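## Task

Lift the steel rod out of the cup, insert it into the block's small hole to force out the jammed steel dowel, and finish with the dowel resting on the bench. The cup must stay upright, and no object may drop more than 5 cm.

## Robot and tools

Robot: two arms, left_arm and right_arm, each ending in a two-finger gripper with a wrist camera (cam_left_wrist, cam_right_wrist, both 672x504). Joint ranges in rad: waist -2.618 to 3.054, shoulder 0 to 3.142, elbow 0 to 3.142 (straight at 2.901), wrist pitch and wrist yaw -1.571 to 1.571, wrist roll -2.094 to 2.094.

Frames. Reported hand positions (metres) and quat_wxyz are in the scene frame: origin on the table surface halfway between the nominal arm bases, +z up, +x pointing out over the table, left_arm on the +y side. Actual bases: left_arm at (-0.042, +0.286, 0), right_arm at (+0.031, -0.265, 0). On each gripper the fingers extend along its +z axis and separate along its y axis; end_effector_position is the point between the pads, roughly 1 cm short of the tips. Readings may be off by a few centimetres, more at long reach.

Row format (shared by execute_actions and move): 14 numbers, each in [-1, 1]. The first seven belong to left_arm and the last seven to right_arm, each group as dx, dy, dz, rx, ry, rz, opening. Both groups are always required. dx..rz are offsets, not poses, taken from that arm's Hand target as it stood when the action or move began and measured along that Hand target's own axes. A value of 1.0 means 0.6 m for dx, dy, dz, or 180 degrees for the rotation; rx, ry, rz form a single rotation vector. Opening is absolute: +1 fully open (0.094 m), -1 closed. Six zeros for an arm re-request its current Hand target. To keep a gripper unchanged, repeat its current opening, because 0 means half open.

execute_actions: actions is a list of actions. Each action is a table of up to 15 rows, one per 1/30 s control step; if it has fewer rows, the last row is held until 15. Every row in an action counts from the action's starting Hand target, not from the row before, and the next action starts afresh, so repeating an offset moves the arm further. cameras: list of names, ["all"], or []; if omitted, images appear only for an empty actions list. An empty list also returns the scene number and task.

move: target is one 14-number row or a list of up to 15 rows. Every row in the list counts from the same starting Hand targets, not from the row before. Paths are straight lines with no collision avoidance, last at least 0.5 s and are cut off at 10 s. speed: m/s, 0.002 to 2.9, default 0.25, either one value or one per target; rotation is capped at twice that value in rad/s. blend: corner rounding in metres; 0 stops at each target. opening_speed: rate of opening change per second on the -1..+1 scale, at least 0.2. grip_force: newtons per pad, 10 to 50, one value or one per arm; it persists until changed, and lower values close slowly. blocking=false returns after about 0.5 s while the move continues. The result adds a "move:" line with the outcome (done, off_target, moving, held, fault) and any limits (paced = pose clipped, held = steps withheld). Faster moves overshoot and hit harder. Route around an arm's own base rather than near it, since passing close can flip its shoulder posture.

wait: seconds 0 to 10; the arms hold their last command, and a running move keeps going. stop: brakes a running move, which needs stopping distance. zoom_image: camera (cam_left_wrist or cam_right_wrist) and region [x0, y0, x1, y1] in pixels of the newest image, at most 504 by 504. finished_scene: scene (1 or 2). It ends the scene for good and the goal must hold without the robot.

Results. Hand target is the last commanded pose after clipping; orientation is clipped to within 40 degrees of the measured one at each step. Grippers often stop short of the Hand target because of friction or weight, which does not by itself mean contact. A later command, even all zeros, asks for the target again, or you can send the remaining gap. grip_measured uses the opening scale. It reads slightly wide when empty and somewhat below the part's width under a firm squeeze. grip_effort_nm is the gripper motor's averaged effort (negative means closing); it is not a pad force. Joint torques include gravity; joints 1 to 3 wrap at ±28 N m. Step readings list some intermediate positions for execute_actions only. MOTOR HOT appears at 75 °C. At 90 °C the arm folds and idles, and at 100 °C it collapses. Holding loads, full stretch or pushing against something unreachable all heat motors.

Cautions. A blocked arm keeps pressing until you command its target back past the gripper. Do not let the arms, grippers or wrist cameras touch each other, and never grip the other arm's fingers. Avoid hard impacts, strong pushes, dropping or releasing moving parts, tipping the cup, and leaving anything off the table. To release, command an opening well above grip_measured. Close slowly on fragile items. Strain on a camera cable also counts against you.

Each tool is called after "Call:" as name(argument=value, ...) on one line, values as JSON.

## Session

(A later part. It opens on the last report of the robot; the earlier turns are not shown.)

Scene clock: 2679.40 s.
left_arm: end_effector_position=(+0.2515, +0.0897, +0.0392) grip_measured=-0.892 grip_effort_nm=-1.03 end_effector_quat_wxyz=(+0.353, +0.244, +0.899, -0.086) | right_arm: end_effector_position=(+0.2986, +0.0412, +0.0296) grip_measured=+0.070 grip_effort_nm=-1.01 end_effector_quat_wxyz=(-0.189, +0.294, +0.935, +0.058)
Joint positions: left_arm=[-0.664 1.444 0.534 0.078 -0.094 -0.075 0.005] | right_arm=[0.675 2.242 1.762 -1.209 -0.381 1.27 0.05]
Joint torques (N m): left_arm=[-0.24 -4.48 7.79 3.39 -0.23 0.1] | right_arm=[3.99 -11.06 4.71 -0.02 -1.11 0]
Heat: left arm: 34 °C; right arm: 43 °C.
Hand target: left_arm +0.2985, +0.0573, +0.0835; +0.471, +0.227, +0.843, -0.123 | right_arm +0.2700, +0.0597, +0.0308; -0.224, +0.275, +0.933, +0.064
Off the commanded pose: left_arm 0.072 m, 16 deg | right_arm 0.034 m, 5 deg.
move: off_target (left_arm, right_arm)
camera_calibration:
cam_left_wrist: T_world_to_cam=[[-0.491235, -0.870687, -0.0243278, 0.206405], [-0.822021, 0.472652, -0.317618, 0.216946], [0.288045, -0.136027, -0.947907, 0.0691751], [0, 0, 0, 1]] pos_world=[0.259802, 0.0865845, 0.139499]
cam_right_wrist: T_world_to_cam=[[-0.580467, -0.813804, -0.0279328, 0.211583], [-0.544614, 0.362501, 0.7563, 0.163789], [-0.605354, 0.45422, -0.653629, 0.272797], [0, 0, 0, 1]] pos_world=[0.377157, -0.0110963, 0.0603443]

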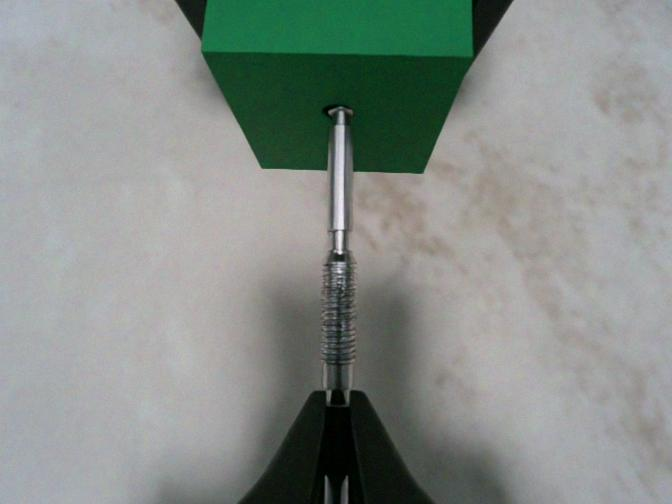

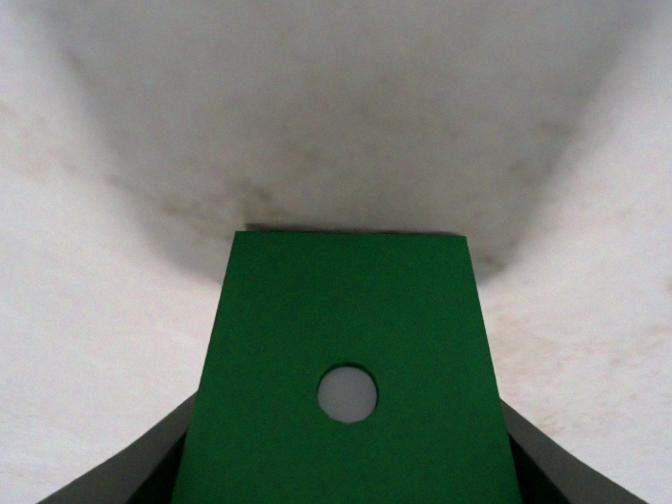

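Call:
move(target=[-0.0459,-0.0004,0.0109,0,-0.0278,0,-1,-0.0091,0,0.0178,0,0.0167,0,-1], speed=0.05, cameras=["all"])

Scene clock: 2863.33 s.
left_arm: end_effector_position=(+0.2538, +0.0885, +0.0422) grip_measured=-0.892 grip_effort_nm=-1.03 end_effector_quat_wxyz=(+0.361, +0.247, +0.895, -0.086) | right_arm: end_effector_position=(+0.2988, +0.0409, +0.0293) grip_measured=+0.070 grip_effort_nm=-1.01 end_effector_quat_wxyz=(-0.196, +0.294, +0.933, +0.063)
Joint positions: left_arm=[-0.664 1.442 0.533 0.094 -0.096 -0.066 0.005] | right_arm=[0.667 2.242 1.756 -1.205 -0.398 1.262 0.05]
Joint torques (N m): left_arm=[-0.06 -5.16 9.63 3.75 -0.23 0.1] | right_arm=[3.04 -8.61 4.29 0.12 -1.46 -0.18]
Heat: left arm: 65 °C; right arm: 39 °C.
Hand target: left_arm +0.3158, +0.0470, +0.1036; +0.508, +0.221, +0.822, -0.133 | right_arm +0.2700, +0.0597, +0.0188; -0.249, +0.273, +0.926, +0.072
Off the commanded pose: left_arm 0.097 m, 20 deg | right_arm 0.036 m, 7 deg.
move: off_target (left_arm, right_arm)
camera_calibration:
cam_left_wrist: T_world_to_cam=[[-0.495455, -0.868097, -0.0305285, 0.207739], [-0.813829, 0.476194, -0.33305, 0.218577], [0.303657, -0.140166, -0.942415, 0.0673352], [0, 0, 0, 1]] pos_world=[0.260363, 0.0856913, 0.142597]
cam_right_wrist: T_world_to_cam=[[-0.582229, -0.812313, -0.0340139, 0.212075], [-0.536946, 0.352771, 0.766317, 0.162041], [-0.61049, 0.464436, -0.641562, 0.273649], [0, 0, 0, 1]] pos_world=[0.377544, -0.011984, 0.0586017]

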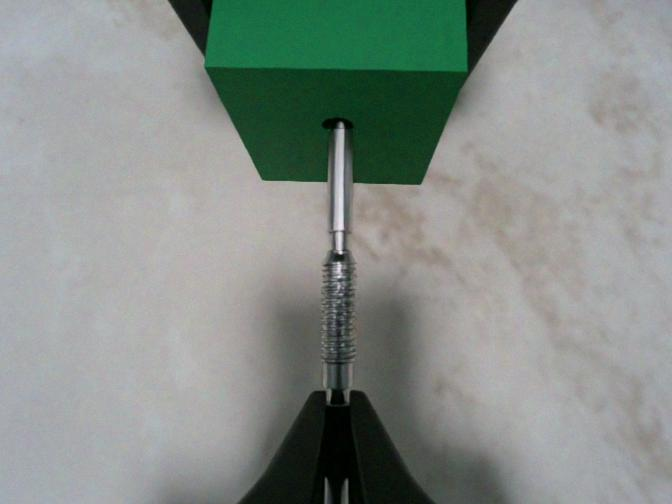

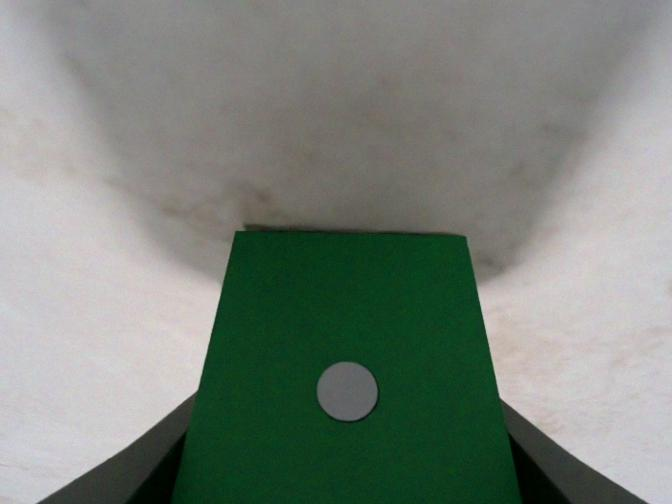

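Call:
move(target=[-0.0459,-0.0004,0.0109,0,-0.0278,0,-1,0,0,0,0,0,0,-1], speed=0.05, cameras=["cam_right_wrist"])

Scene clock: 2870.87 s.
left_arm: end_effector_position=(+0.2740, +0.0757, +0.0583) grip_measured=-0.892 grip_effort_nm=-1.03 end_effector_quat_wxyz=(+0.413, +0.243, +0.872, -0.097) | right_arm: end_effector_position=(+0.2952, +0.0436, +0.0288) grip_measured=+0.070 grip_effort_nm=-1.01 end_effector_quat_wxyz=(-0.208, +0.292, +0.931, +0.070)
Joint positions: left_arm=[-0.664 1.476 0.536 0.242 -0.107 -0.048 0.005] | right_arm=[0.666 2.242 1.746 -1.198 -0.426 1.257 0.05]
Joint torques (N m): left_arm=[0.36 -4.57 11.26 3.57 -0.11 0.06] | right_arm=[3.14 -8.57 5.01 0.08 -1.16 -0.13]
Heat: left arm: 66 °C; right arm: 39 °C.
Hand target: left_arm +0.3313, +0.0376, +0.1253; +0.543, +0.215, +0.799, -0.142 | right_arm +0.2702, +0.0597, +0.0188; -0.249, +0.274, +0.926, +0.072
Off the commanded pose: left_arm 0.096 m, 18 deg | right_arm 0.032 m, 5 deg.
move: off_target (left_arm, right_arm)
camera_calibration:
cam_right_wrist: T_world_to_cam=[[-0.58241, -0.811905, -0.0401155, 0.212288], [-0.522212, 0.335871, 0.783891, 0.15539], [-0.622971, 0.477495, -0.619601, 0.272301], [0, 0, 0, 1]] pos_world=[0.374421, -0.00985611, 0.0554253]
Images, in order (width x height): cam_right_wrist 672x504.

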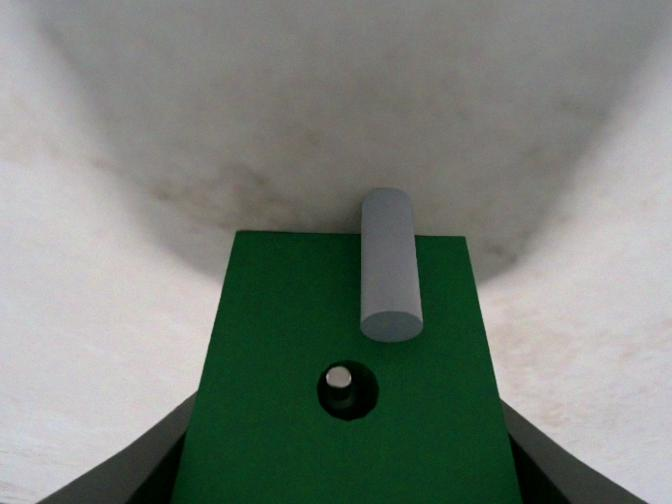

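Call:
move(target=[0.146,0.0068,-0.065,0,0.1,0,-1,0,0,0,0,0,0,-1], speed=0.15, cameras=["all"])

Scene clock: 2886.03 s.
left_arm: end_effector_position=(+0.2707, +0.0792, +0.0553) grip_measured=-0.892 grip_effort_nm=-1.03 end_effector_quat_wxyz=(+0.403, +0.240, +0.878, -0.095) | right_arm: end_effector_position=(+0.2897, +0.0479, +0.0289) grip_measured=+0.070 grip_effort_nm=-1.01 end_effector_quat_wxyz=(-0.212, +0.285, +0.932, +0.070)
Joint positions: left_arm=[-0.661 1.468 0.536 0.21 -0.104 -0.057 0.005] | right_arm=[0.68 2.242 1.744 -1.198 -0.434 1.255 0.05]
Joint torques (N m): left_arm=[0.31 -4.03 5.82 1.65 0.1 -0.1] | right_arm=[2.11 -8.5 5.19 0.08 -1.07 -0.1]
Heat: left arm: 63 °C; right arm: 38 °C.
Hand target: left_arm +0.2741, +0.0758, +0.0583; +0.412, +0.235, +0.874, -0.107 | right_arm +0.2701, +0.0596, +0.0187; -0.249, +0.273, +0.926, +0.072
Off the commanded pose: left_arm 0.006 m, 2 deg | right_arm 0.025 m, 4 deg.
move: off_target (right_arm)
camera_calibration:
cam_left_wrist: T_world_to_cam=[[-0.490497, -0.870889, -0.031055, 0.20732], [-0.784486, 0.45679, -0.419434, 0.239541], [0.379466, -0.181369, -0.907254, 0.0540661], [0, 0, 0, 1]] pos_world=[0.26909, 0.0809392, 0.155962]
cam_right_wrist: T_world_to_cam=[[-0.570829, -0.82003, -0.0412807, 0.209729], [-0.522347, 0.3239, 0.788823, 0.151466], [-0.633488, 0.471846, -0.613232, 0.270087], [0, 0, 0, 1]] pos_world=[0.369934, -0.00451519, 0.0548035]

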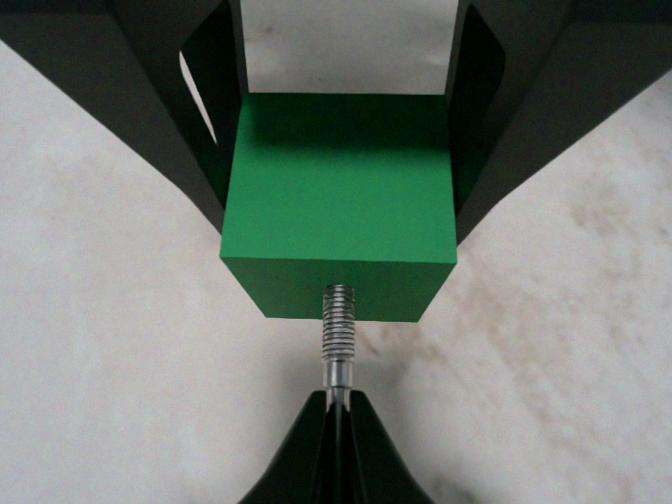

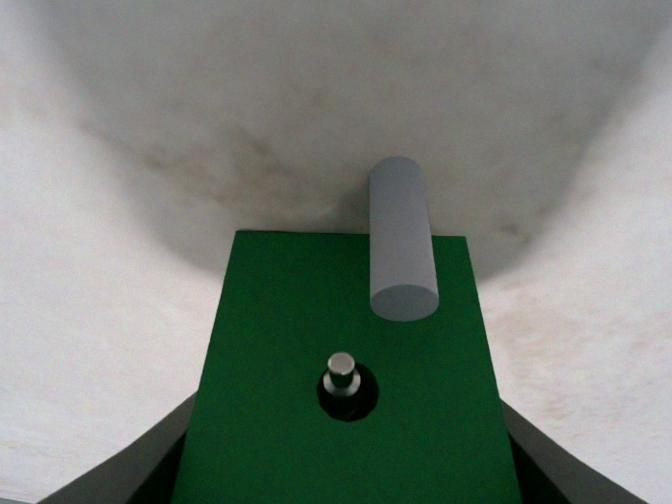

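Call:
move(target=[0.0617,0.0018,-0.0745,0,0,0,-1,0,0,0,0,0,0,-1], speed=0.05, cameras=["all"])

Scene clock: 2911.57 s.
left_arm: end_effector_position=(+0.2288, +0.1035, +0.0591) grip_measured=-0.892 grip_effort_nm=-1.03 end_effector_quat_wxyz=(+0.412, +0.237, +0.873, -0.106) | right_arm: end_effector_position=(+0.2641, +0.0655, +0.0315) grip_measured=+0.070 grip_effort_nm=-1.01 end_effector_quat_wxyz=(-0.258, +0.270, +0.924, +0.081)
Joint positions: left_arm=[-0.679 1.223 0.357 0.17 -0.107 -0.077 0.005] | right_arm=[0.718 2.249 1.731 -1.205 -0.528 1.255 0.05]
Joint torques (N m): left_arm=[-0.49 -4.26 5.12 1.25 -0.11 -0.13] | right_arm=[-0.8 -8.96 6.19 0.13 -0.03 -0.1]
Heat: left arm: 54 °C; right arm: 38 °C.
Hand target: left_arm +0.2243, +0.1055, +0.0583; +0.411, +0.235, +0.874, -0.107 | right_arm +0.2700, +0.0598, +0.0188; -0.249, +0.273, +0.926, +0.072
Off the commanded pose: left_arm 0.005 m, 0 deg | right_arm 0.015 m, 2 deg.
move: off_target (right_arm)
camera_calibration:
cam_left_wrist: T_world_to_cam=[[-0.493265, -0.869759, -0.0144311, 0.207481], [-0.776619, 0.447794, -0.443107, 0.197672], [0.391858, -0.207361, -0.896353, 0.0770721], [0, 0, 0, 1]] pos_world=[0.225657, 0.107924, 0.159668]
cam_right_wrist: T_world_to_cam=[[-0.553779, -0.8317, -0.040052, 0.205796], [-0.463183, 0.267719, 0.84486, 0.116608], [-0.691947, 0.486417, -0.533486, 0.259087], [0, 0, 0, 1]] pos_world=[0.347251, 0.0139182, 0.0479443]

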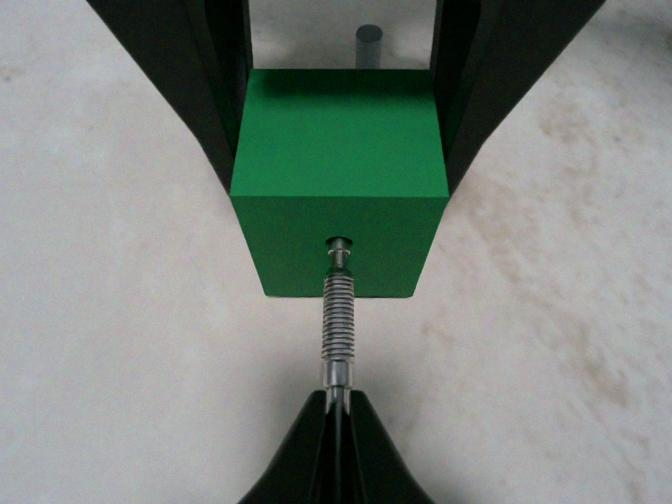

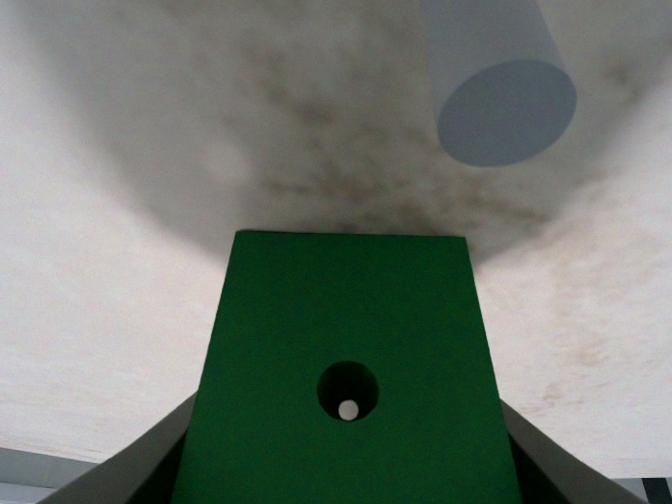

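Call:
move(target=[0.0287,0.0009,-0.0347,0,0,0,-1,0,0,0,0,0,0,-1], speed=0.05, cameras=["all"])

Scene clock: 2929.37 s.
left_arm: end_effector_position=(+0.2048, +0.1173, +0.0601) grip_measured=-0.892 grip_effort_nm=-1.03 end_effector_quat_wxyz=(+0.412, +0.237, +0.873, -0.107) | right_arm: end_effector_position=(+0.2641, +0.0655, +0.0315) grip_measured=+0.070 grip_effort_nm=-1.01 end_effector_quat_wxyz=(-0.258, +0.270, +0.924, +0.081)
Joint positions: left_arm=[-0.7 1.055 0.283 0.074 -0.122 -0.091 0.005] | right_arm=[0.718 2.249 1.731 -1.205 -0.528 1.255 0.05]
Joint torques (N m): left_arm=[-0.43 -2.93 5.34 1.28 -0.15 -0.12] | right_arm=[-0.81 -8.95 6.2 0.13 -0.03 -0.11]
Heat: left arm: 50 °C; right arm: 40 °C.
Hand target: left_arm +0.2013, +0.1194, +0.0585; +0.412, +0.235, +0.874, -0.107 | right_arm +0.2700, +0.0598, +0.0188; -0.249, +0.273, +0.926, +0.072
Off the commanded pose: left_arm 0.005 m, 0 deg | right_arm 0.015 m, 2 deg.
move: off_target (right_arm)
camera_calibration:
cam_left_wrist: T_world_to_cam=[[-0.493941, -0.869401, -0.0128294, 0.207774], [-0.776833, 0.447881, -0.442644, 0.173322], [0.390581, -0.208673, -0.896606, 0.0906507], [0, 0, 0, 1]] pos_world=[0.201864, 0.121927, 0.160663]
cam_right_wrist: T_world_to_cam=[[-0.553779, -0.8317, -0.040052, 0.205796], [-0.463183, 0.267719, 0.84486, 0.116608], [-0.691947, 0.486417, -0.533486, 0.259087], [0, 0, 0, 1]] pos_world=[0.347251, 0.0139182, 0.0479443]

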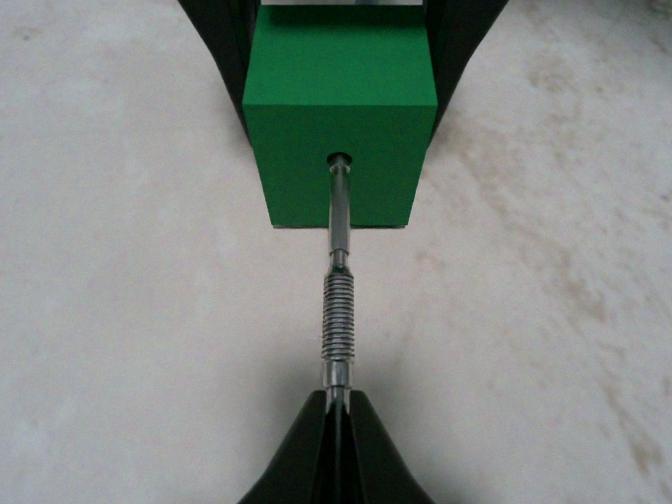

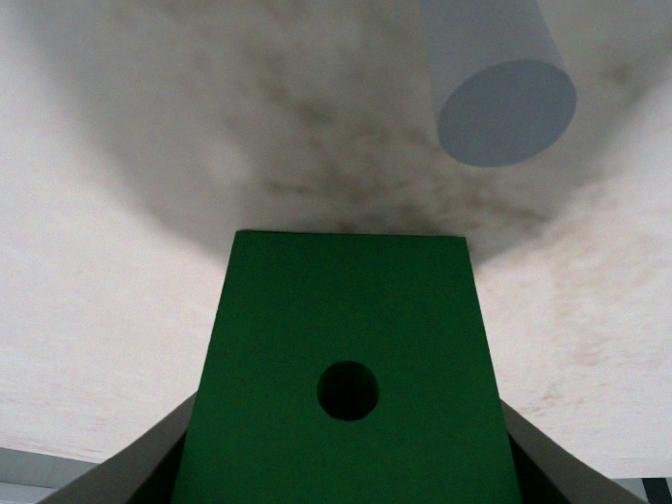

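Call:
move(target=[0.0149,0.0005,-0.018,0,0,0,-1,0,0,0,0,0,0,-1], speed=0.05, cameras=["cam_left_wrist"])

Scene clock: 2944.17 s.
left_arm: end_effector_position=(+0.1894, +0.1260, +0.0564) grip_measured=-0.892 grip_effort_nm=-1.03 end_effector_quat_wxyz=(+0.403, +0.240, +0.877, -0.105) | right_arm: end_effector_position=(+0.2641, +0.0655, +0.0315) grip_measured=+0.070 grip_effort_nm=-1.01 end_effector_quat_wxyz=(-0.258, +0.270, +0.924, +0.081)
Joint positions: left_arm=[-0.714 0.956 0.248 -0.011 -0.128 -0.099 0.005] | right_arm=[0.718 2.249 1.731 -1.205 -0.528 1.255 0.05]
Joint torques (N m): left_arm=[-0.43 -2.52 5.72 1.42 -0.18 -0.13] | right_arm=[-0.8 -8.95 6.19 0.14 -0.03 -0.11]
Heat: left arm: 48 °C; right arm: 40 °C.
Hand target: left_arm +0.1892, +0.1267, +0.0585; +0.412, +0.235, +0.874, -0.107 | right_arm +0.2700, +0.0598, +0.0188; -0.249, +0.273, +0.926, +0.072
Off the commanded pose: left_arm 0.002 m, 1 deg | right_arm 0.015 m, 2 deg.
move: off_target (right_arm)
camera_calibration:
cam_left_wrist: T_world_to_cam=[[-0.497755, -0.867204, -0.0140822, 0.2082], [-0.782369, 0.455951, -0.424274, 0.154835], [0.374352, -0.200167, -0.905424, 0.0976081], [0, 0, 0, 1]] pos_world=[0.188231, 0.129492, 0.157001]
Images, in order (width x height): cam_left_wrist 672x504.

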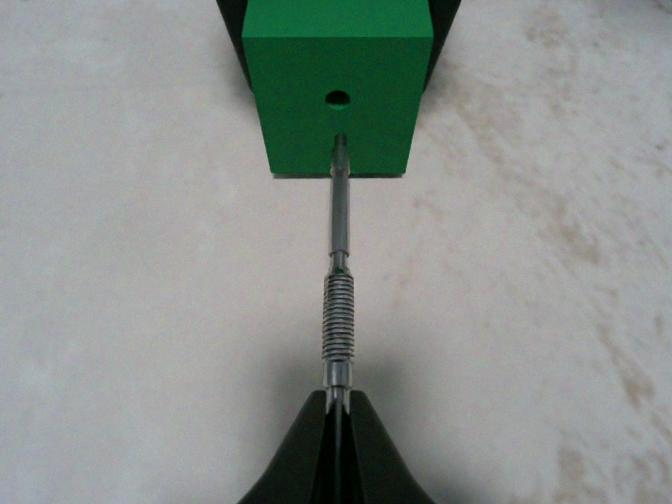

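Call:
move(target=[0.0334,-0.0003,0.0276,0,0,0,-1,0,0,0,0,0,0,-1], speed=0.05, cameras=["cam_left_wrist"])

Scene clock: 2969.30 s.
left_arm: end_effector_position=(+0.1878, +0.1274, +0.0314) grip_measured=-0.892 grip_effort_nm=-1.03 end_effector_quat_wxyz=(+0.402, +0.240, +0.877, -0.105) | right_arm: end_effector_position=(+0.2641, +0.0655, +0.0315) grip_measured=+0.070 grip_effort_nm=-1.01 end_effector_quat_wxyz=(-0.258, +0.270, +0.924, +0.081)
Joint positions: left_arm=[-0.714 1.058 0.168 0.168 -0.128 -0.1 0.005] | right_arm=[0.718 2.249 1.731 -1.205 -0.528 1.255 0.05]
Joint torques (N m): left_arm=[-0.42 -0.98 5.08 1.63 -0.21 -0.13] | right_arm=[-0.81 -8.95 6.2 0.14 -0.03 -0.1]
Heat: left arm: 47 °C; right arm: 40 °C.
Hand target: left_arm +0.1892, +0.1267, +0.0325; +0.412, +0.235, +0.874, -0.107 | right_arm +0.2700, +0.0598, +0.0188; -0.249, +0.273, +0.926, +0.072
Off the commanded pose: left_arm 0.002 m, 1 deg | right_arm 0.015 m, 2 deg.
move: off_target (right_arm)
camera_calibration:
cam_left_wrist: T_world_to_cam=[[-0.497312, -0.86746, -0.0139535, 0.208162], [-0.783469, 0.455952, -0.422238, 0.142405], [0.372636, -0.199052, -0.906378, 0.0760954], [0, 0, 0, 1]] pos_world=[0.186735, 0.130789, 0.132004]
Images, in order (width x height): cam_left_wrist 672x504.

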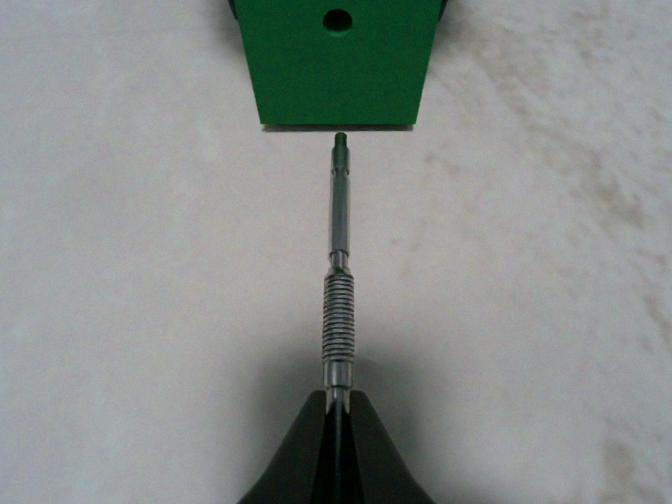

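Call:
move(target=[0.0141,-0.0001,0.0117,0,0,0,-1,0,0,0,0,0,0,-1], speed=0.04, cameras=["cam_left_wrist"])

Scene clock: 2975.37 s.
left_arm: end_effector_position=(+0.1894, +0.1262, +0.0222) grip_measured=-0.892 grip_effort_nm=-1.03 end_effector_quat_wxyz=(+0.406, +0.239, +0.876, -0.106) | right_arm: end_effector_position=(+0.2641, +0.0655, +0.0315) grip_measured=+0.070 grip_effort_nm=-1.01 end_effector_quat_wxyz=(-0.258, +0.270, +0.924, +0.081)
Joint positions: left_arm=[-0.714 1.131 0.138 0.282 -0.129 -0.1 0.005] | right_arm=[0.718 2.249 1.731 -1.205 -0.528 1.255 0.05]
Joint torques (N m): left_arm=[-0.5 -1.07 4.6 1.61 -0.18 -0.13] | right_arm=[-0.8 -8.96 6.2 0.13 -0.03 -0.1]
Heat: left arm: 46 °C; right arm: 40 °C.
Hand target: left_arm +0.1891, +0.1267, +0.0214; +0.412, +0.235, +0.874, -0.107 | right_arm +0.2700, +0.0598, +0.0188; -0.249, +0.273, +0.926, +0.072
Off the commanded pose: left_arm 0.001 m, 1 deg | right_arm 0.015 m, 2 deg.
move: off_target (right_arm)
camera_calibration:
cam_left_wrist: T_world_to_cam=[[-0.496757, -0.867796, -0.0127441, 0.207755], [-0.780322, 0.453015, -0.431132, 0.140346], [0.379908, -0.204223, -0.902199, 0.0660934], [0, 0, 0, 1]] pos_world=[0.187609, 0.130208, 0.122785]
Images, in order (width x height): cam_left_wrist 672x504.

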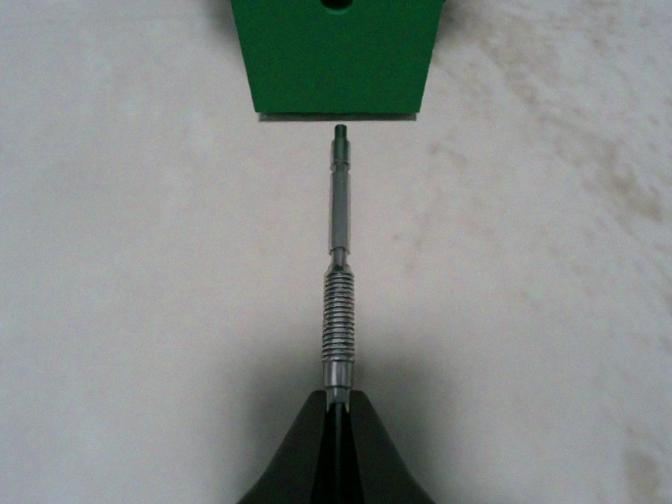

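Call:
move(target=[0.0103,-0.0001,0.0085,0,0,0,-1,0,0,0,0,0,0,-1], speed=0.04, cameras=["cam_left_wrist"])

Scene clock: 2979.20 s.
left_arm: end_effector_position=(+0.1937, +0.1233, +0.0210) grip_measured=-0.892 grip_effort_nm=-1.03 end_effector_quat_wxyz=(+0.419, +0.236, +0.870, -0.111) | right_arm: end_effector_position=(+0.2654, +0.0646, +0.0315) grip_measured=+0.070 grip_effort_nm=-1.01 end_effector_quat_wxyz=(-0.258, +0.272, +0.924, +0.082)
Joint positions: left_arm=[-0.714 1.187 0.12 0.387 -0.131 -0.1 0.005] | right_arm=[0.714 2.249 1.731 -1.205 -0.528 1.255 0.05]
Joint torques (N m): left_arm=[-0.54 -0.75 4.19 1.4 -0.15 -0.11] | right_arm=[-0.51 -8.95 6.22 0.13 -0.02 -0.1]
Heat: left arm: 46 °C; right arm: 40 °C.
Hand target: left_arm +0.1891, +0.1267, +0.0135; +0.412, +0.235, +0.874, -0.107 | right_arm +0.2701, +0.0597, +0.0188; -0.249, +0.273, +0.926, +0.072
Off the commanded pose: left_arm 0.010 m, 1 deg | right_arm 0.014 m, 2 deg.
move: off_target (right_arm)
camera_calibration:
cam_left_wrist: T_world_to_cam=[[-0.494718, -0.869006, -0.00907452, 0.206971], [-0.770164, 0.443238, -0.458681, 0.14433], [0.402619, -0.219929, -0.888555, 0.059919], [0, 0, 0, 1]] pos_world=[0.189426, 0.129064, 0.121321]
Images, in order (width x height): cam_left_wrist 672x504.

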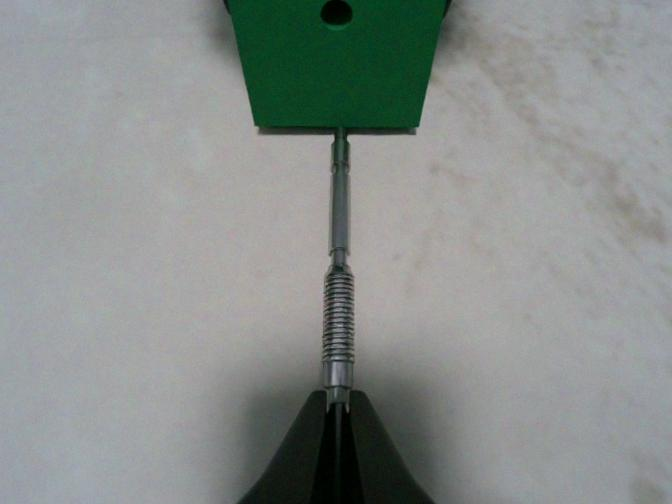

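Call:
move(target=[-0.0075,0.0001,-0.0062,0,0,0,-1,0,0,0,0,0,0,-1], speed=0.03)

Call:
move(target=[0,0,0,0,0,0,-0.5,0,0,0,0,0,0,-1], speed=0.03, opening_speed=0.3, cameras=["cam_left_wrist"])

Scene clock: 2986.23 s.
left_arm: end_effector_position=(+0.1918, +0.1248, +0.0208) grip_measured=-0.892 grip_effort_nm=-1.03 end_effector_quat_wxyz=(+0.416, +0.236, +0.871, -0.109) | right_arm: end_effector_position=(+0.2654, +0.0646, +0.0315) grip_measured=+0.070 grip_effort_nm=-1.01 end_effector_quat_wxyz=(-0.258, +0.272, +0.924, +0.082)
Joint positions: left_arm=[-0.714 1.168 0.12 0.36 -0.131 -0.1 0.005] | right_arm=[0.714 2.249 1.731 -1.205 -0.528 1.255 0.05]
Joint torques (N m): left_arm=[-0.46 -2.58 5.39 1.15 -0.17 -0.11] | right_arm=[-0.51 -8.95 6.22 0.13 -0.03 -0.1]
Heat: left arm: 45 °C; right arm: 40 °C.
Hand target: left_arm +0.1891, +0.1267, +0.0193; +0.412, +0.235, +0.874, -0.107 | right_arm +0.2701, +0.0597, +0.0188; -0.249, +0.273, +0.926, +0.072
Off the commanded pose: left_arm 0.004 m, 1 deg | right_arm 0.014 m, 2 deg.
move: off_target (right_arm)

Scene clock: 2988.10 s.
left_arm: end_effector_position=(+0.1921, +0.1264, +0.0201) grip_measured=-0.503 grip_effort_nm=0.15 end_effector_quat_wxyz=(+0.416, +0.235, +0.872, -0.105) | right_arm: end_effector_position=(+0.2654, +0.0646, +0.0315) grip_measured=+0.070 grip_effort_nm=-1.01 end_effector_quat_wxyz=(-0.258, +0.272, +0.924, +0.082)
Joint positions: left_arm=[-0.714 1.167 0.12 0.355 -0.14 -0.1 0.023] | right_arm=[0.714 2.249 1.731 -1.205 -0.528 1.255 0.05]
Joint torques (N m): left_arm=[-0.44 -2.69 5.27 1.18 -0.07 -0.13] | right_arm=[-0.53 -8.95 6.2 0.13 -0.03 -0.11]
Heat: left arm: 45 °C; right arm: 40 °C.
Hand target: left_arm +0.1892, +0.1267, +0.0193; +0.412, +0.235, +0.874, -0.107 | right_arm +0.2701, +0.0597, +0.0188; -0.249, +0.273, +0.926, +0.072
Off the commanded pose: left_arm 0.003 m, 1 deg | right_arm 0.014 m, 2 deg.
move: off_target (right_arm)
camera_calibration:
cam_left_wrist: T_world_to_cam=[[-0.489384, -0.871917, -0.0162195, 0.208414], [-0.775716, 0.443736, -0.448734, 0.142165], [0.398456, -0.207022, -0.893518, 0.0598618], [0, 0, 0, 1]] pos_world=[0.188422, 0.131029, 0.120662]
Images, in order (width x height): cam_left_wrist 672x504.

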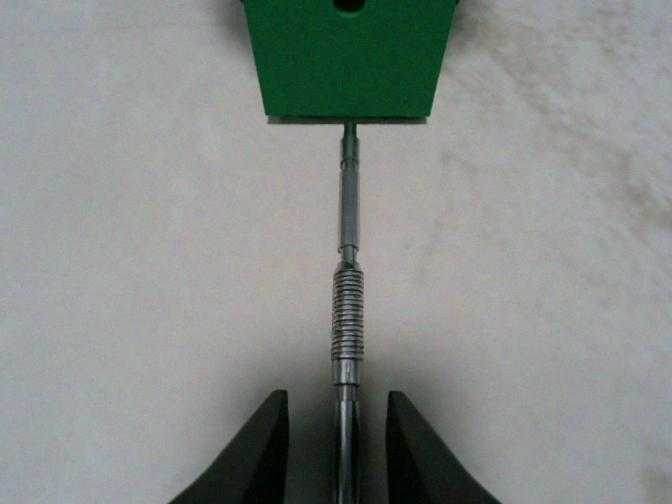

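Call:
move(target=[-0.1028,0.0009,-0.0851,0,0,0,-0.3,0,0,0,0,-0.024,0,-1], speed=0.12, cameras=["all"])

Scene clock: 3000.07 s.
left_arm: end_effector_position=(+0.1815, +0.1352, +0.0764) grip_measured=-0.303 grip_effort_nm=0.15 end_effector_quat_wxyz=(+0.386, +0.242, +0.885, -0.092) | right_arm: end_effector_position=(+0.2651, +0.0651, +0.0296) grip_measured=+0.070 grip_effort_nm=-1.01 end_effector_quat_wxyz=(-0.240, +0.278, +0.927, +0.070)
Joint positions: left_arm=[-0.714 0.851 0.335 -0.247 -0.14 -0.1 0.033] | right_arm=[0.732 2.244 1.731 -1.197 -0.487 1.289 0.05]
Joint torques (N m): left_arm=[-0.44 -1.91 10.32 1.33 -0.08 -0.09] | right_arm=[0.25 -10.67 4.63 0.38 0.31 -0.03]
Heat: left arm: 43 °C; right arm: 40 °C.
Hand target: left_arm +0.1892, +0.1268, +0.0993; +0.411, +0.235, +0.874, -0.107 | right_arm +0.2701, +0.0597, +0.0188; -0.214, +0.276, +0.935, +0.061
Off the commanded pose: left_arm 0.026 m, 4 deg | right_arm 0.013 m, 3 deg.
move: off_target (left_arm, right_arm)
camera_calibration:
cam_left_wrist: T_world_to_cam=[[-0.490621, -0.870896, -0.0288413, 0.212854], [-0.798392, 0.462543, -0.385517, 0.152005], [0.349086, -0.166116, -0.92225, 0.121738], [0, 0, 0, 1]] pos_world=[0.183293, 0.135287, 0.177012]
cam_right_wrist: T_world_to_cam=[[-0.5611, -0.827353, -0.0255941, 0.207266], [-0.483599, 0.302563, 0.821333, 0.122601], [-0.671788, 0.473227, -0.569874, 0.255577], [0, 0, 0, 1]] pos_world=[0.34728, 0.0134414, 0.0502552]

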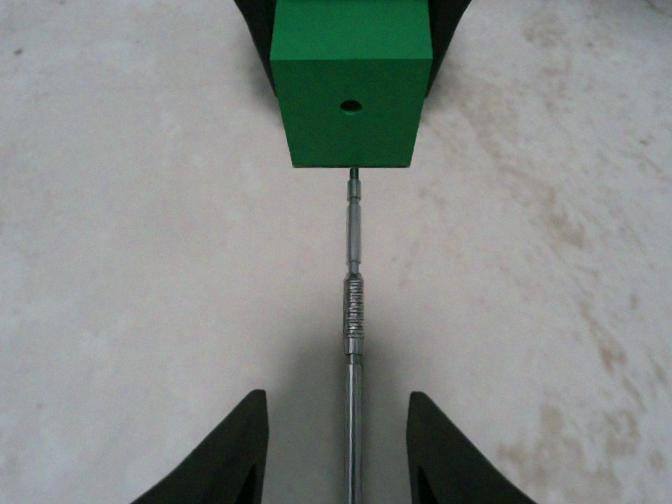

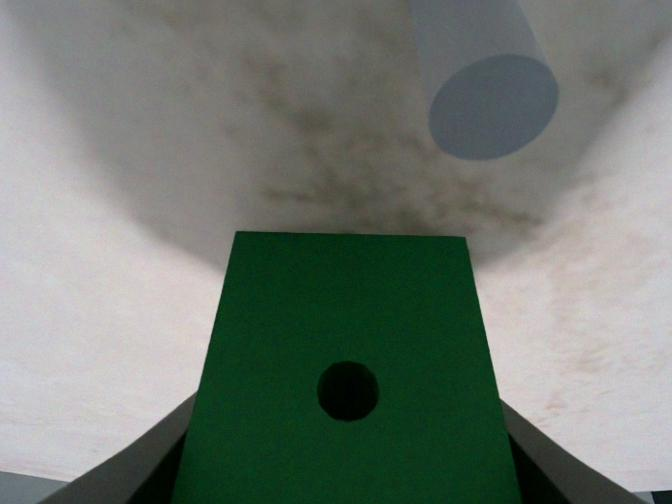

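Call:
move(target=[0,0,0,0,0,0,-0.3,0.0185,0.003,-0.011,0,0,0,-1], speed=0.04)

Call:
move(target=[0,0,0,0,0,0,-0.3,0,0,0,0,0,0,0.75], speed=0.04, opening_speed=0.4, cameras=["all"])

Scene clock: 3012.67 s.
left_arm: end_effector_position=(+0.1814, +0.1353, +0.0761) grip_measured=-0.303 grip_effort_nm=0.15 end_effector_quat_wxyz=(+0.386, +0.242, +0.886, -0.092) | right_arm: end_effector_position=(+0.2627, +0.0668, +0.0296) grip_measured=+0.070 grip_effort_nm=-1.01 end_effector_quat_wxyz=(-0.230, +0.277, +0.931, +0.064)
Joint positions: left_arm=[-0.714 0.851 0.335 -0.248 -0.14 -0.1 0.033] | right_arm=[0.748 2.239 1.731 -1.194 -0.466 1.303 0.05]
Joint torques (N m): left_arm=[-0.42 -1.88 10.3 1.34 -0.08 -0.1] | right_arm=[0.46 -11.52 6.13 0.11 0.05 0.05]
Heat: left arm: 42 °C; right arm: 42 °C.
Hand target: left_arm +0.1892, +0.1267, +0.0993; +0.412, +0.235, +0.874, -0.107 | right_arm +0.2651, +0.0652, +0.0296; -0.214, +0.276, +0.935, +0.061
Off the commanded pose: left_arm 0.026 m, 4 deg | right_arm 0.003 m, 2 deg.
move: off_target (left_arm)

Scene clock: 3017.27 s.
left_arm: end_effector_position=(+0.1814, +0.1353, +0.0761) grip_measured=-0.303 grip_effort_nm=0.15 end_effector_quat_wxyz=(+0.386, +0.242, +0.886, -0.092) | right_arm: end_effector_position=(+0.2653, +0.0648, +0.0269) grip_measured=+0.748 grip_effort_nm=0.13 end_effector_quat_wxyz=(-0.220, +0.276, +0.934, +0.059)
Joint positions: left_arm=[-0.714 0.851 0.335 -0.248 -0.14 -0.1 0.033] | right_arm=[0.749 2.239 1.728 -1.187 -0.443 1.303 0.082]
Joint torques (N m): left_arm=[-0.5 -1.91 10.25 1.35 -0.07 -0.11] | right_arm=[0.35 -11.58 6.28 0.04 -0.2 0.04]
Heat: left arm: 42 °C; right arm: 42 °C.
Hand target: left_arm +0.1892, +0.1267, +0.0993; +0.412, +0.235, +0.874, -0.107 | right_arm +0.2651, +0.0652, +0.0296; -0.214, +0.276, +0.935, +0.061
Off the commanded pose: left_arm 0.026 m, 4 deg | right_arm 0.003 m, 1 deg.
move: off_target (left_arm)
camera_calibration:
cam_left_wrist: T_world_to_cam=[[-0.490596, -0.870903, -0.0290527, 0.212832], [-0.798753, 0.462779, -0.384485, 0.151704], [0.348294, -0.165421, -0.922674, 0.121715], [0, 0, 0, 1]] pos_world=[0.183196, 0.135285, 0.176815]
cam_right_wrist: T_world_to_cam=[[-0.55123, -0.834107, -0.0202871, 0.204691], [-0.515203, 0.321151, 0.794624, 0.132898], [-0.656286, 0.448473, -0.606762, 0.252698], [0, 0, 0, 1]] pos_world=[0.347143, 0.0147255, 0.0518766]

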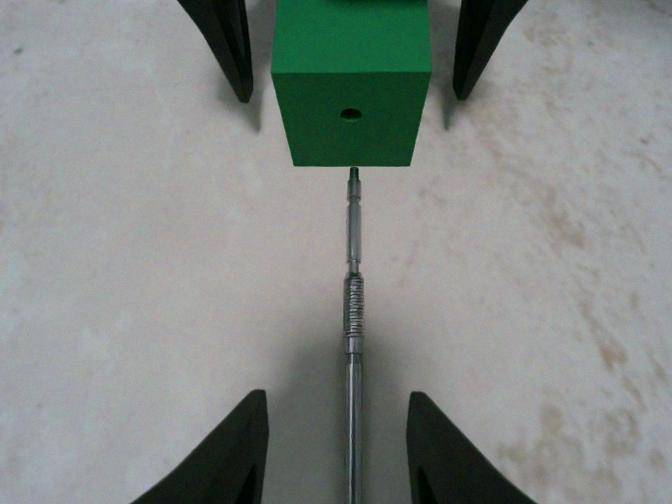

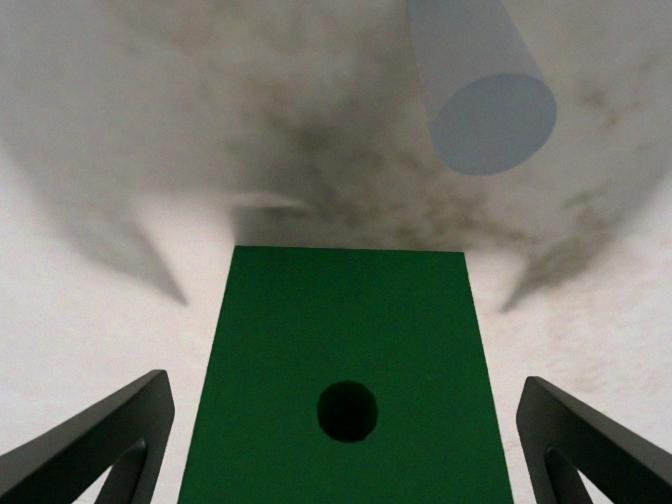

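Call:
move(target=[0,0,0,0,0,0,-0.3,0,0,-0.15,0,0,0,0.75], speed=0.12, cameras=["all"])

Scene clock: 3022.40 s.
left_arm: end_effector_position=(+0.1814, +0.1353, +0.0761) grip_measured=-0.303 grip_effort_nm=0.15 end_effector_quat_wxyz=(+0.386, +0.242, +0.886, -0.092) | right_arm: end_effector_position=(+0.2958, +0.0446, +0.1106) grip_measured=+0.748 grip_effort_nm=0.13 end_effector_quat_wxyz=(-0.215, +0.278, +0.934, +0.065)
Joint positions: left_arm=[-0.714 0.851 0.335 -0.248 -0.14 -0.1 0.033] | right_arm=[0.666 2.239 2.064 -1.545 -0.43 1.221 0.082]
Joint torques (N m): left_arm=[-0.38 -1.84 10.26 1.33 -0.08 -0.11] | right_arm=[-0.1 -9.61 9.03 -0.24 -0.2 -0.13]
Heat: left arm: 41 °C; right arm: 43 °C.
Hand target: left_arm +0.1892, +0.1267, +0.0993; +0.412, +0.235, +0.874, -0.107 | right_arm +0.2981, +0.0441, +0.1107; -0.214, +0.276, +0.935, +0.061
Off the commanded pose: left_arm 0.026 m, 4 deg | right_arm 0.002 m, 1 deg.
move: off_target (left_arm)
camera_calibration:
cam_left_wrist: T_world_to_cam=[[-0.490596, -0.870903, -0.0290527, 0.212832], [-0.798753, 0.462779, -0.384485, 0.151704], [0.348294, -0.165421, -0.922674, 0.121715], [0, 0, 0, 1]] pos_world=[0.183196, 0.135285, 0.176815]
cam_right_wrist: T_world_to_cam=[[-0.557783, -0.829391, -0.0314462, 0.209293], [-0.520974, 0.320369, 0.79117, 0.0908042], [-0.646115, 0.457684, -0.610787, 0.329661], [0, 0, 0, 1]] pos_world=[0.377046, -0.00638541, 0.136093]

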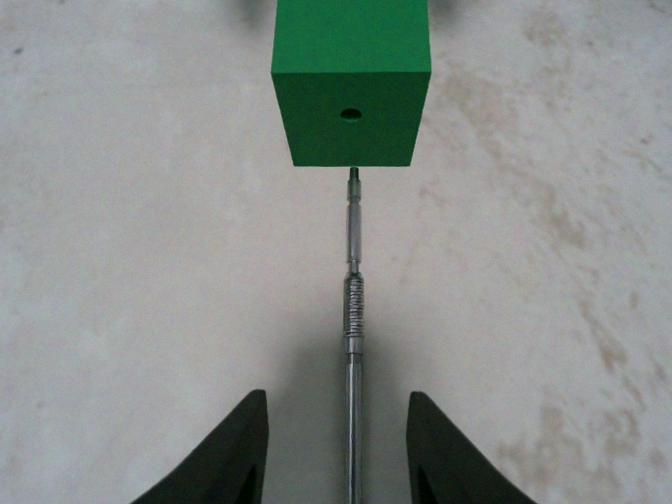

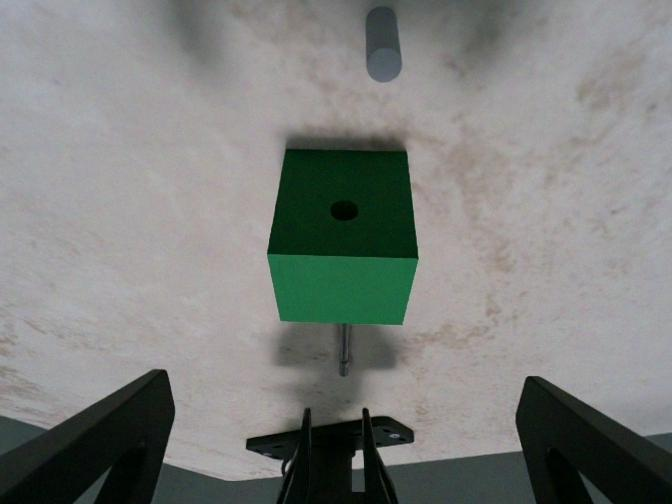

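Call:
move(target=[0,0,0,0,0,0,-0.3,-0.1161,-0.0132,-0.0178,0,0,0,0.3], speed=0.12, cameras=["cam_right_wrist"])

Scene clock: 3063.47 s.
left_arm: end_effector_position=(+0.1814, +0.1353, +0.0761) grip_measured=-0.303 grip_effort_nm=0.15 end_effector_quat_wxyz=(+0.386, +0.242, +0.886, -0.092) | right_arm: end_effector_position=(+0.3485, -0.0002, +0.0892) grip_measured=+0.302 grip_effort_nm=-0.09 end_effector_quat_wxyz=(-0.208, +0.284, +0.933, +0.072)
Joint positions: left_arm=[-0.714 0.851 0.335 -0.248 -0.14 -0.1 0.033] | right_arm=[0.511 2.323 2.122 -1.561 -0.403 1.071 0.061]
Joint torques (N m): left_arm=[-0.46 -1.85 10.29 1.33 -0.07 -0.12] | right_arm=[0.24 -10.14 9.25 -0.32 -0.19 -0.13]
Heat: left arm: 39 °C; right arm: 42 °C.
Hand target: left_arm +0.1892, +0.1267, +0.0993; +0.412, +0.235, +0.874, -0.107 | right_arm +0.3503, +0.0009, +0.0901; -0.214, +0.276, +0.935, +0.061
Off the commanded pose: left_arm 0.026 m, 4 deg | right_arm 0.002 m, 2 deg.
joint sent to its limit (right arm) — joint 4 (wrist pitch), lower limit. The joint targets still meet the commanded pose.
move: off_target (left_arm)
camera_calibration:
cam_right_wrist: T_world_to_cam=[[-0.568738, -0.821148, -0.0474769, 0.20619], [-0.529892, 0.32164, 0.784705, 0.153134], [-0.629088, 0.471449, -0.618049, 0.365824], [0, 0, 0, 1]] pos_world=[0.428548, -0.0524084, 0.115722]
Images, in order (width x height): cam_right_wrist 672x504.

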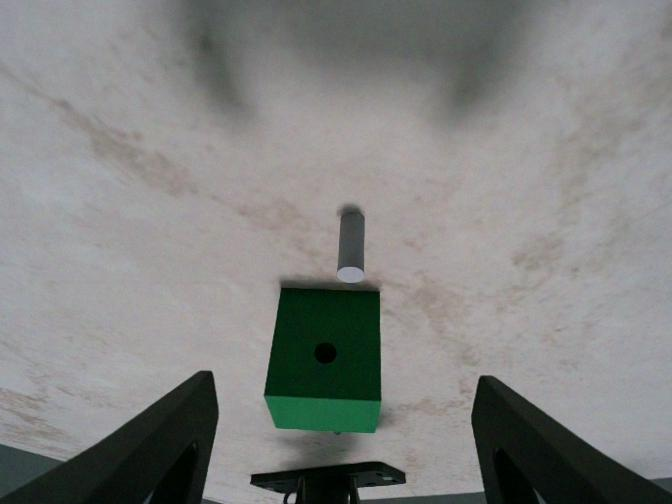

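Call:
move(target=[0,0,0,0,0,0,-0.3,0,-0.0042,0.09,0,0,0,0.3], speed=0.1, cameras=["cam_right_wrist"])

Scene clock: 3092.37 s.
left_arm: end_effector_position=(+0.1814, +0.1353, +0.0761) grip_measured=-0.303 grip_effort_nm=0.15 end_effector_quat_wxyz=(+0.386, +0.242, +0.886, -0.092) | right_arm: end_effector_position=(+0.3287, +0.0102, +0.0389) grip_measured=+0.302 grip_effort_nm=-0.09 end_effector_quat_wxyz=(-0.217, +0.274, +0.935, +0.057)
Joint positions: left_arm=[-0.714 0.851 0.335 -0.248 -0.14 -0.1 0.033] | right_arm=[0.559 2.323 1.917 -1.378 -0.403 1.093 0.061]
Joint torques (N m): left_arm=[-0.39 -1.91 10.22 1.32 -0.07 -0.11] | right_arm=[0.1 -11.89 6.39 -0.09 -0.28 0.03]
Heat: left arm: 37 °C; right arm: 42 °C.
Hand target: left_arm +0.1892, +0.1267, +0.0993; +0.412, +0.235, +0.874, -0.107 | right_arm +0.3293, +0.0114, +0.0415; -0.214, +0.276, +0.935, +0.062
Off the commanded pose: left_arm 0.026 m, 4 deg | right_arm 0.003 m, 1 deg.
move: off_target (left_arm)
camera_calibration:
cam_right_wrist: T_world_to_cam=[[-0.547054, -0.836889, -0.0186735, 0.192876], [-0.520219, 0.322409, 0.790838, 0.175483], [-0.655823, 0.442345, -0.611741, 0.326234], [0, 0, 0, 1]] pos_world=[0.410755, -0.0394693, 0.0643933]
Images, in order (width x height): cam_right_wrist 672x504.

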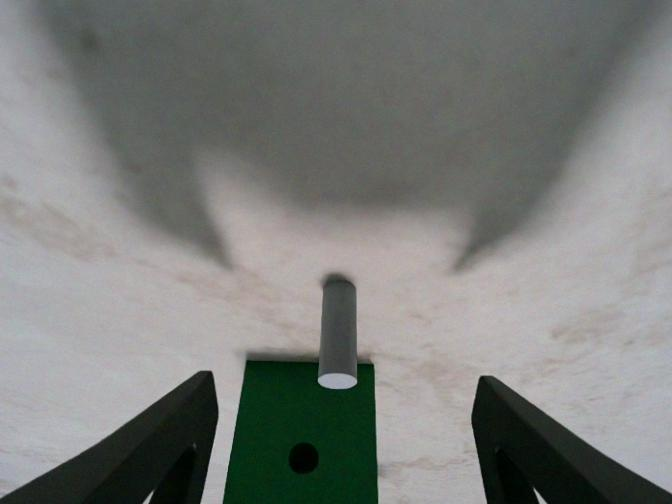

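Call:
move(target=[0,0,0,0,0,0,-0.3,-0.003,0.005,0.0373,0,0,0,0.3], speed=0.06, cameras=["cam_right_wrist"])

Scene clock: 3104.70 s.
left_arm: end_effector_position=(+0.1814, +0.1353, +0.0761) grip_measured=-0.303 grip_effort_nm=0.15 end_effector_quat_wxyz=(+0.386, +0.242, +0.886, -0.092) | right_arm: end_effector_position=(+0.3254, +0.0166, +0.0227) grip_measured=+0.302 grip_effort_nm=-0.09 end_effector_quat_wxyz=(-0.211, +0.273, +0.936, +0.061)
Joint positions: left_arm=[-0.714 0.851 0.335 -0.248 -0.14 -0.1 0.033] | right_arm=[0.577 2.323 1.856 -1.295 -0.403 1.115 0.061]
Joint torques (N m): left_arm=[-0.39 -1.88 10.35 1.3 -0.08 -0.12] | right_arm=[0.27 -10.88 6.31 -0.07 -0.32 0.07]
Heat: left arm: 37 °C; right arm: 44 °C.
Hand target: left_arm +0.1892, +0.1267, +0.0993; +0.412, +0.235, +0.874, -0.107 | right_arm +0.3240, +0.0182, +0.0206; -0.214, +0.276, +0.935, +0.061
Off the commanded pose: left_arm 0.026 m, 4 deg | right_arm 0.003 m, 0 deg.
move: off_target (left_arm)
camera_calibration:
cam_right_wrist: T_world_to_cam=[[-0.547894, -0.836033, -0.0293332, 0.196746], [-0.530311, 0.319993, 0.785096, 0.187845], [-0.64698, 0.445705, -0.61868, 0.308601], [0, 0, 0, 1]] pos_world=[0.407071, -0.0331674, 0.0492195]
Images, in order (width x height): cam_right_wrist 672x504.

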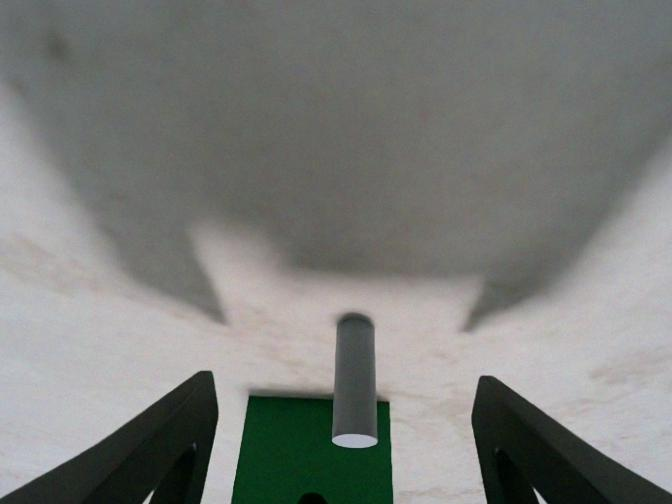

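Call:
move(target=[0,0,0,0,0,0,-0.3,-0.0043,-0.0025,0.009,0,0,0,0.3], speed=0.05, cameras=["cam_right_wrist"])

Scene clock: 3123.97 s.
left_arm: end_effector_position=(+0.1814, +0.1353, +0.0761) grip_measured=-0.303 grip_effort_nm=0.15 end_effector_quat_wxyz=(+0.386, +0.242, +0.886, -0.092) | right_arm: end_effector_position=(+0.3244, +0.0159, +0.0170) grip_measured=+0.302 grip_effort_nm=-0.09 end_effector_quat_wxyz=(-0.211, +0.273, +0.936, +0.061)
Joint positions: left_arm=[-0.714 0.851 0.335 -0.248 -0.14 -0.1 0.033] | right_arm=[0.577 2.323 1.833 -1.271 -0.403 1.115 0.061]
Joint torques (N m): left_arm=[-0.34 -1.95 10.3 1.34 -0.07 -0.1] | right_arm=[0.14 -10.81 6.28 -0.11 -0.32 0.04]
Heat: left arm: 37 °C; right arm: 44 °C.
Hand target: left_arm +0.1892, +0.1267, +0.0993; +0.412, +0.235, +0.874, -0.107 | right_arm +0.3231, +0.0169, +0.0145; -0.214, +0.276, +0.935, +0.061
Off the commanded pose: left_arm 0.026 m, 4 deg | right_arm 0.003 m, 0 deg.
move: off_target (left_arm)
camera_calibration:
cam_right_wrist: T_world_to_cam=[[-0.547837, -0.836057, -0.0297124, 0.195301], [-0.530589, 0.319778, 0.784995, 0.192103], [-0.646799, 0.445814, -0.618789, 0.304655], [0, 0, 0, 1]] pos_world=[0.405971, -0.033967, 0.0435199]
Images, in order (width x height): cam_right_wrist 672x504.

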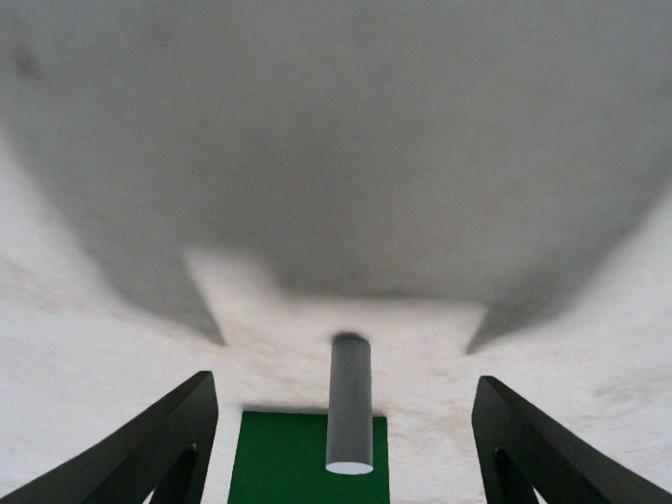

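Call:
move(target=[0,0,0,0,0,0,-0.3,0,0,0,0,0,0,-1], speed=0.05, grip_force=[50, 25], opening_speed=0.4, cameras=["cam_right_wrist"])

Scene clock: 3136.37 s.
left_arm: end_effector_position=(+0.1814, +0.1353, +0.0761) grip_measured=-0.303 grip_effort_nm=0.15 end_effector_quat_wxyz=(+0.386, +0.242, +0.886, -0.092) | right_arm: end_effector_position=(+0.3245, +0.0160, +0.0170) grip_measured=-0.778 grip_effort_nm=-0.50 end_effector_quat_wxyz=(-0.211, +0.273, +0.936, +0.061)
Joint positions: left_arm=[-0.714 0.851 0.335 -0.248 -0.14 -0.1 0.033] | right_arm=[0.577 2.323 1.833 -1.271 -0.403 1.115 0.01]
Joint torques (N m): left_arm=[-0.43 -2.03 10.25 1.33 -0.06 -0.11] | right_arm=[0.16 -10.8 6.27 -0.07 -0.32 0.04]
Heat: left arm: 37 °C; right arm: 44 °C.
Hand target: left_arm +0.1892, +0.1267, +0.0993; +0.412, +0.235, +0.874, -0.107 | right_arm +0.3231, +0.0169, +0.0145; -0.214, +0.276, +0.935, +0.061
Off the commanded pose: left_arm 0.026 m, 4 deg | right_arm 0.003 m, 0 deg.
grip_force (N): 50, 25
move: off_target (left_arm)
camera_calibration:
cam_right_wrist: T_world_to_cam=[[-0.547849, -0.836024, -0.0304156, 0.195531], [-0.531103, 0.319483, 0.784768, 0.192385], [-0.646367, 0.446088, -0.619043, 0.304585], [0, 0, 0, 1]] pos_world=[0.406172, -0.0338666, 0.043521]
Images, in order (width x height): cam_right_wrist 672x504.

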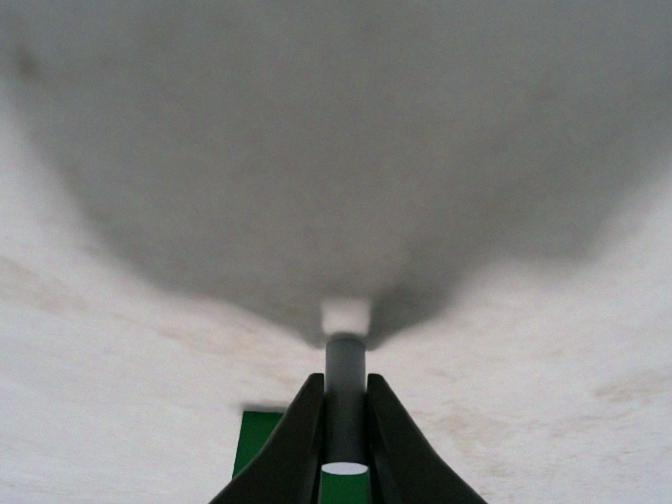

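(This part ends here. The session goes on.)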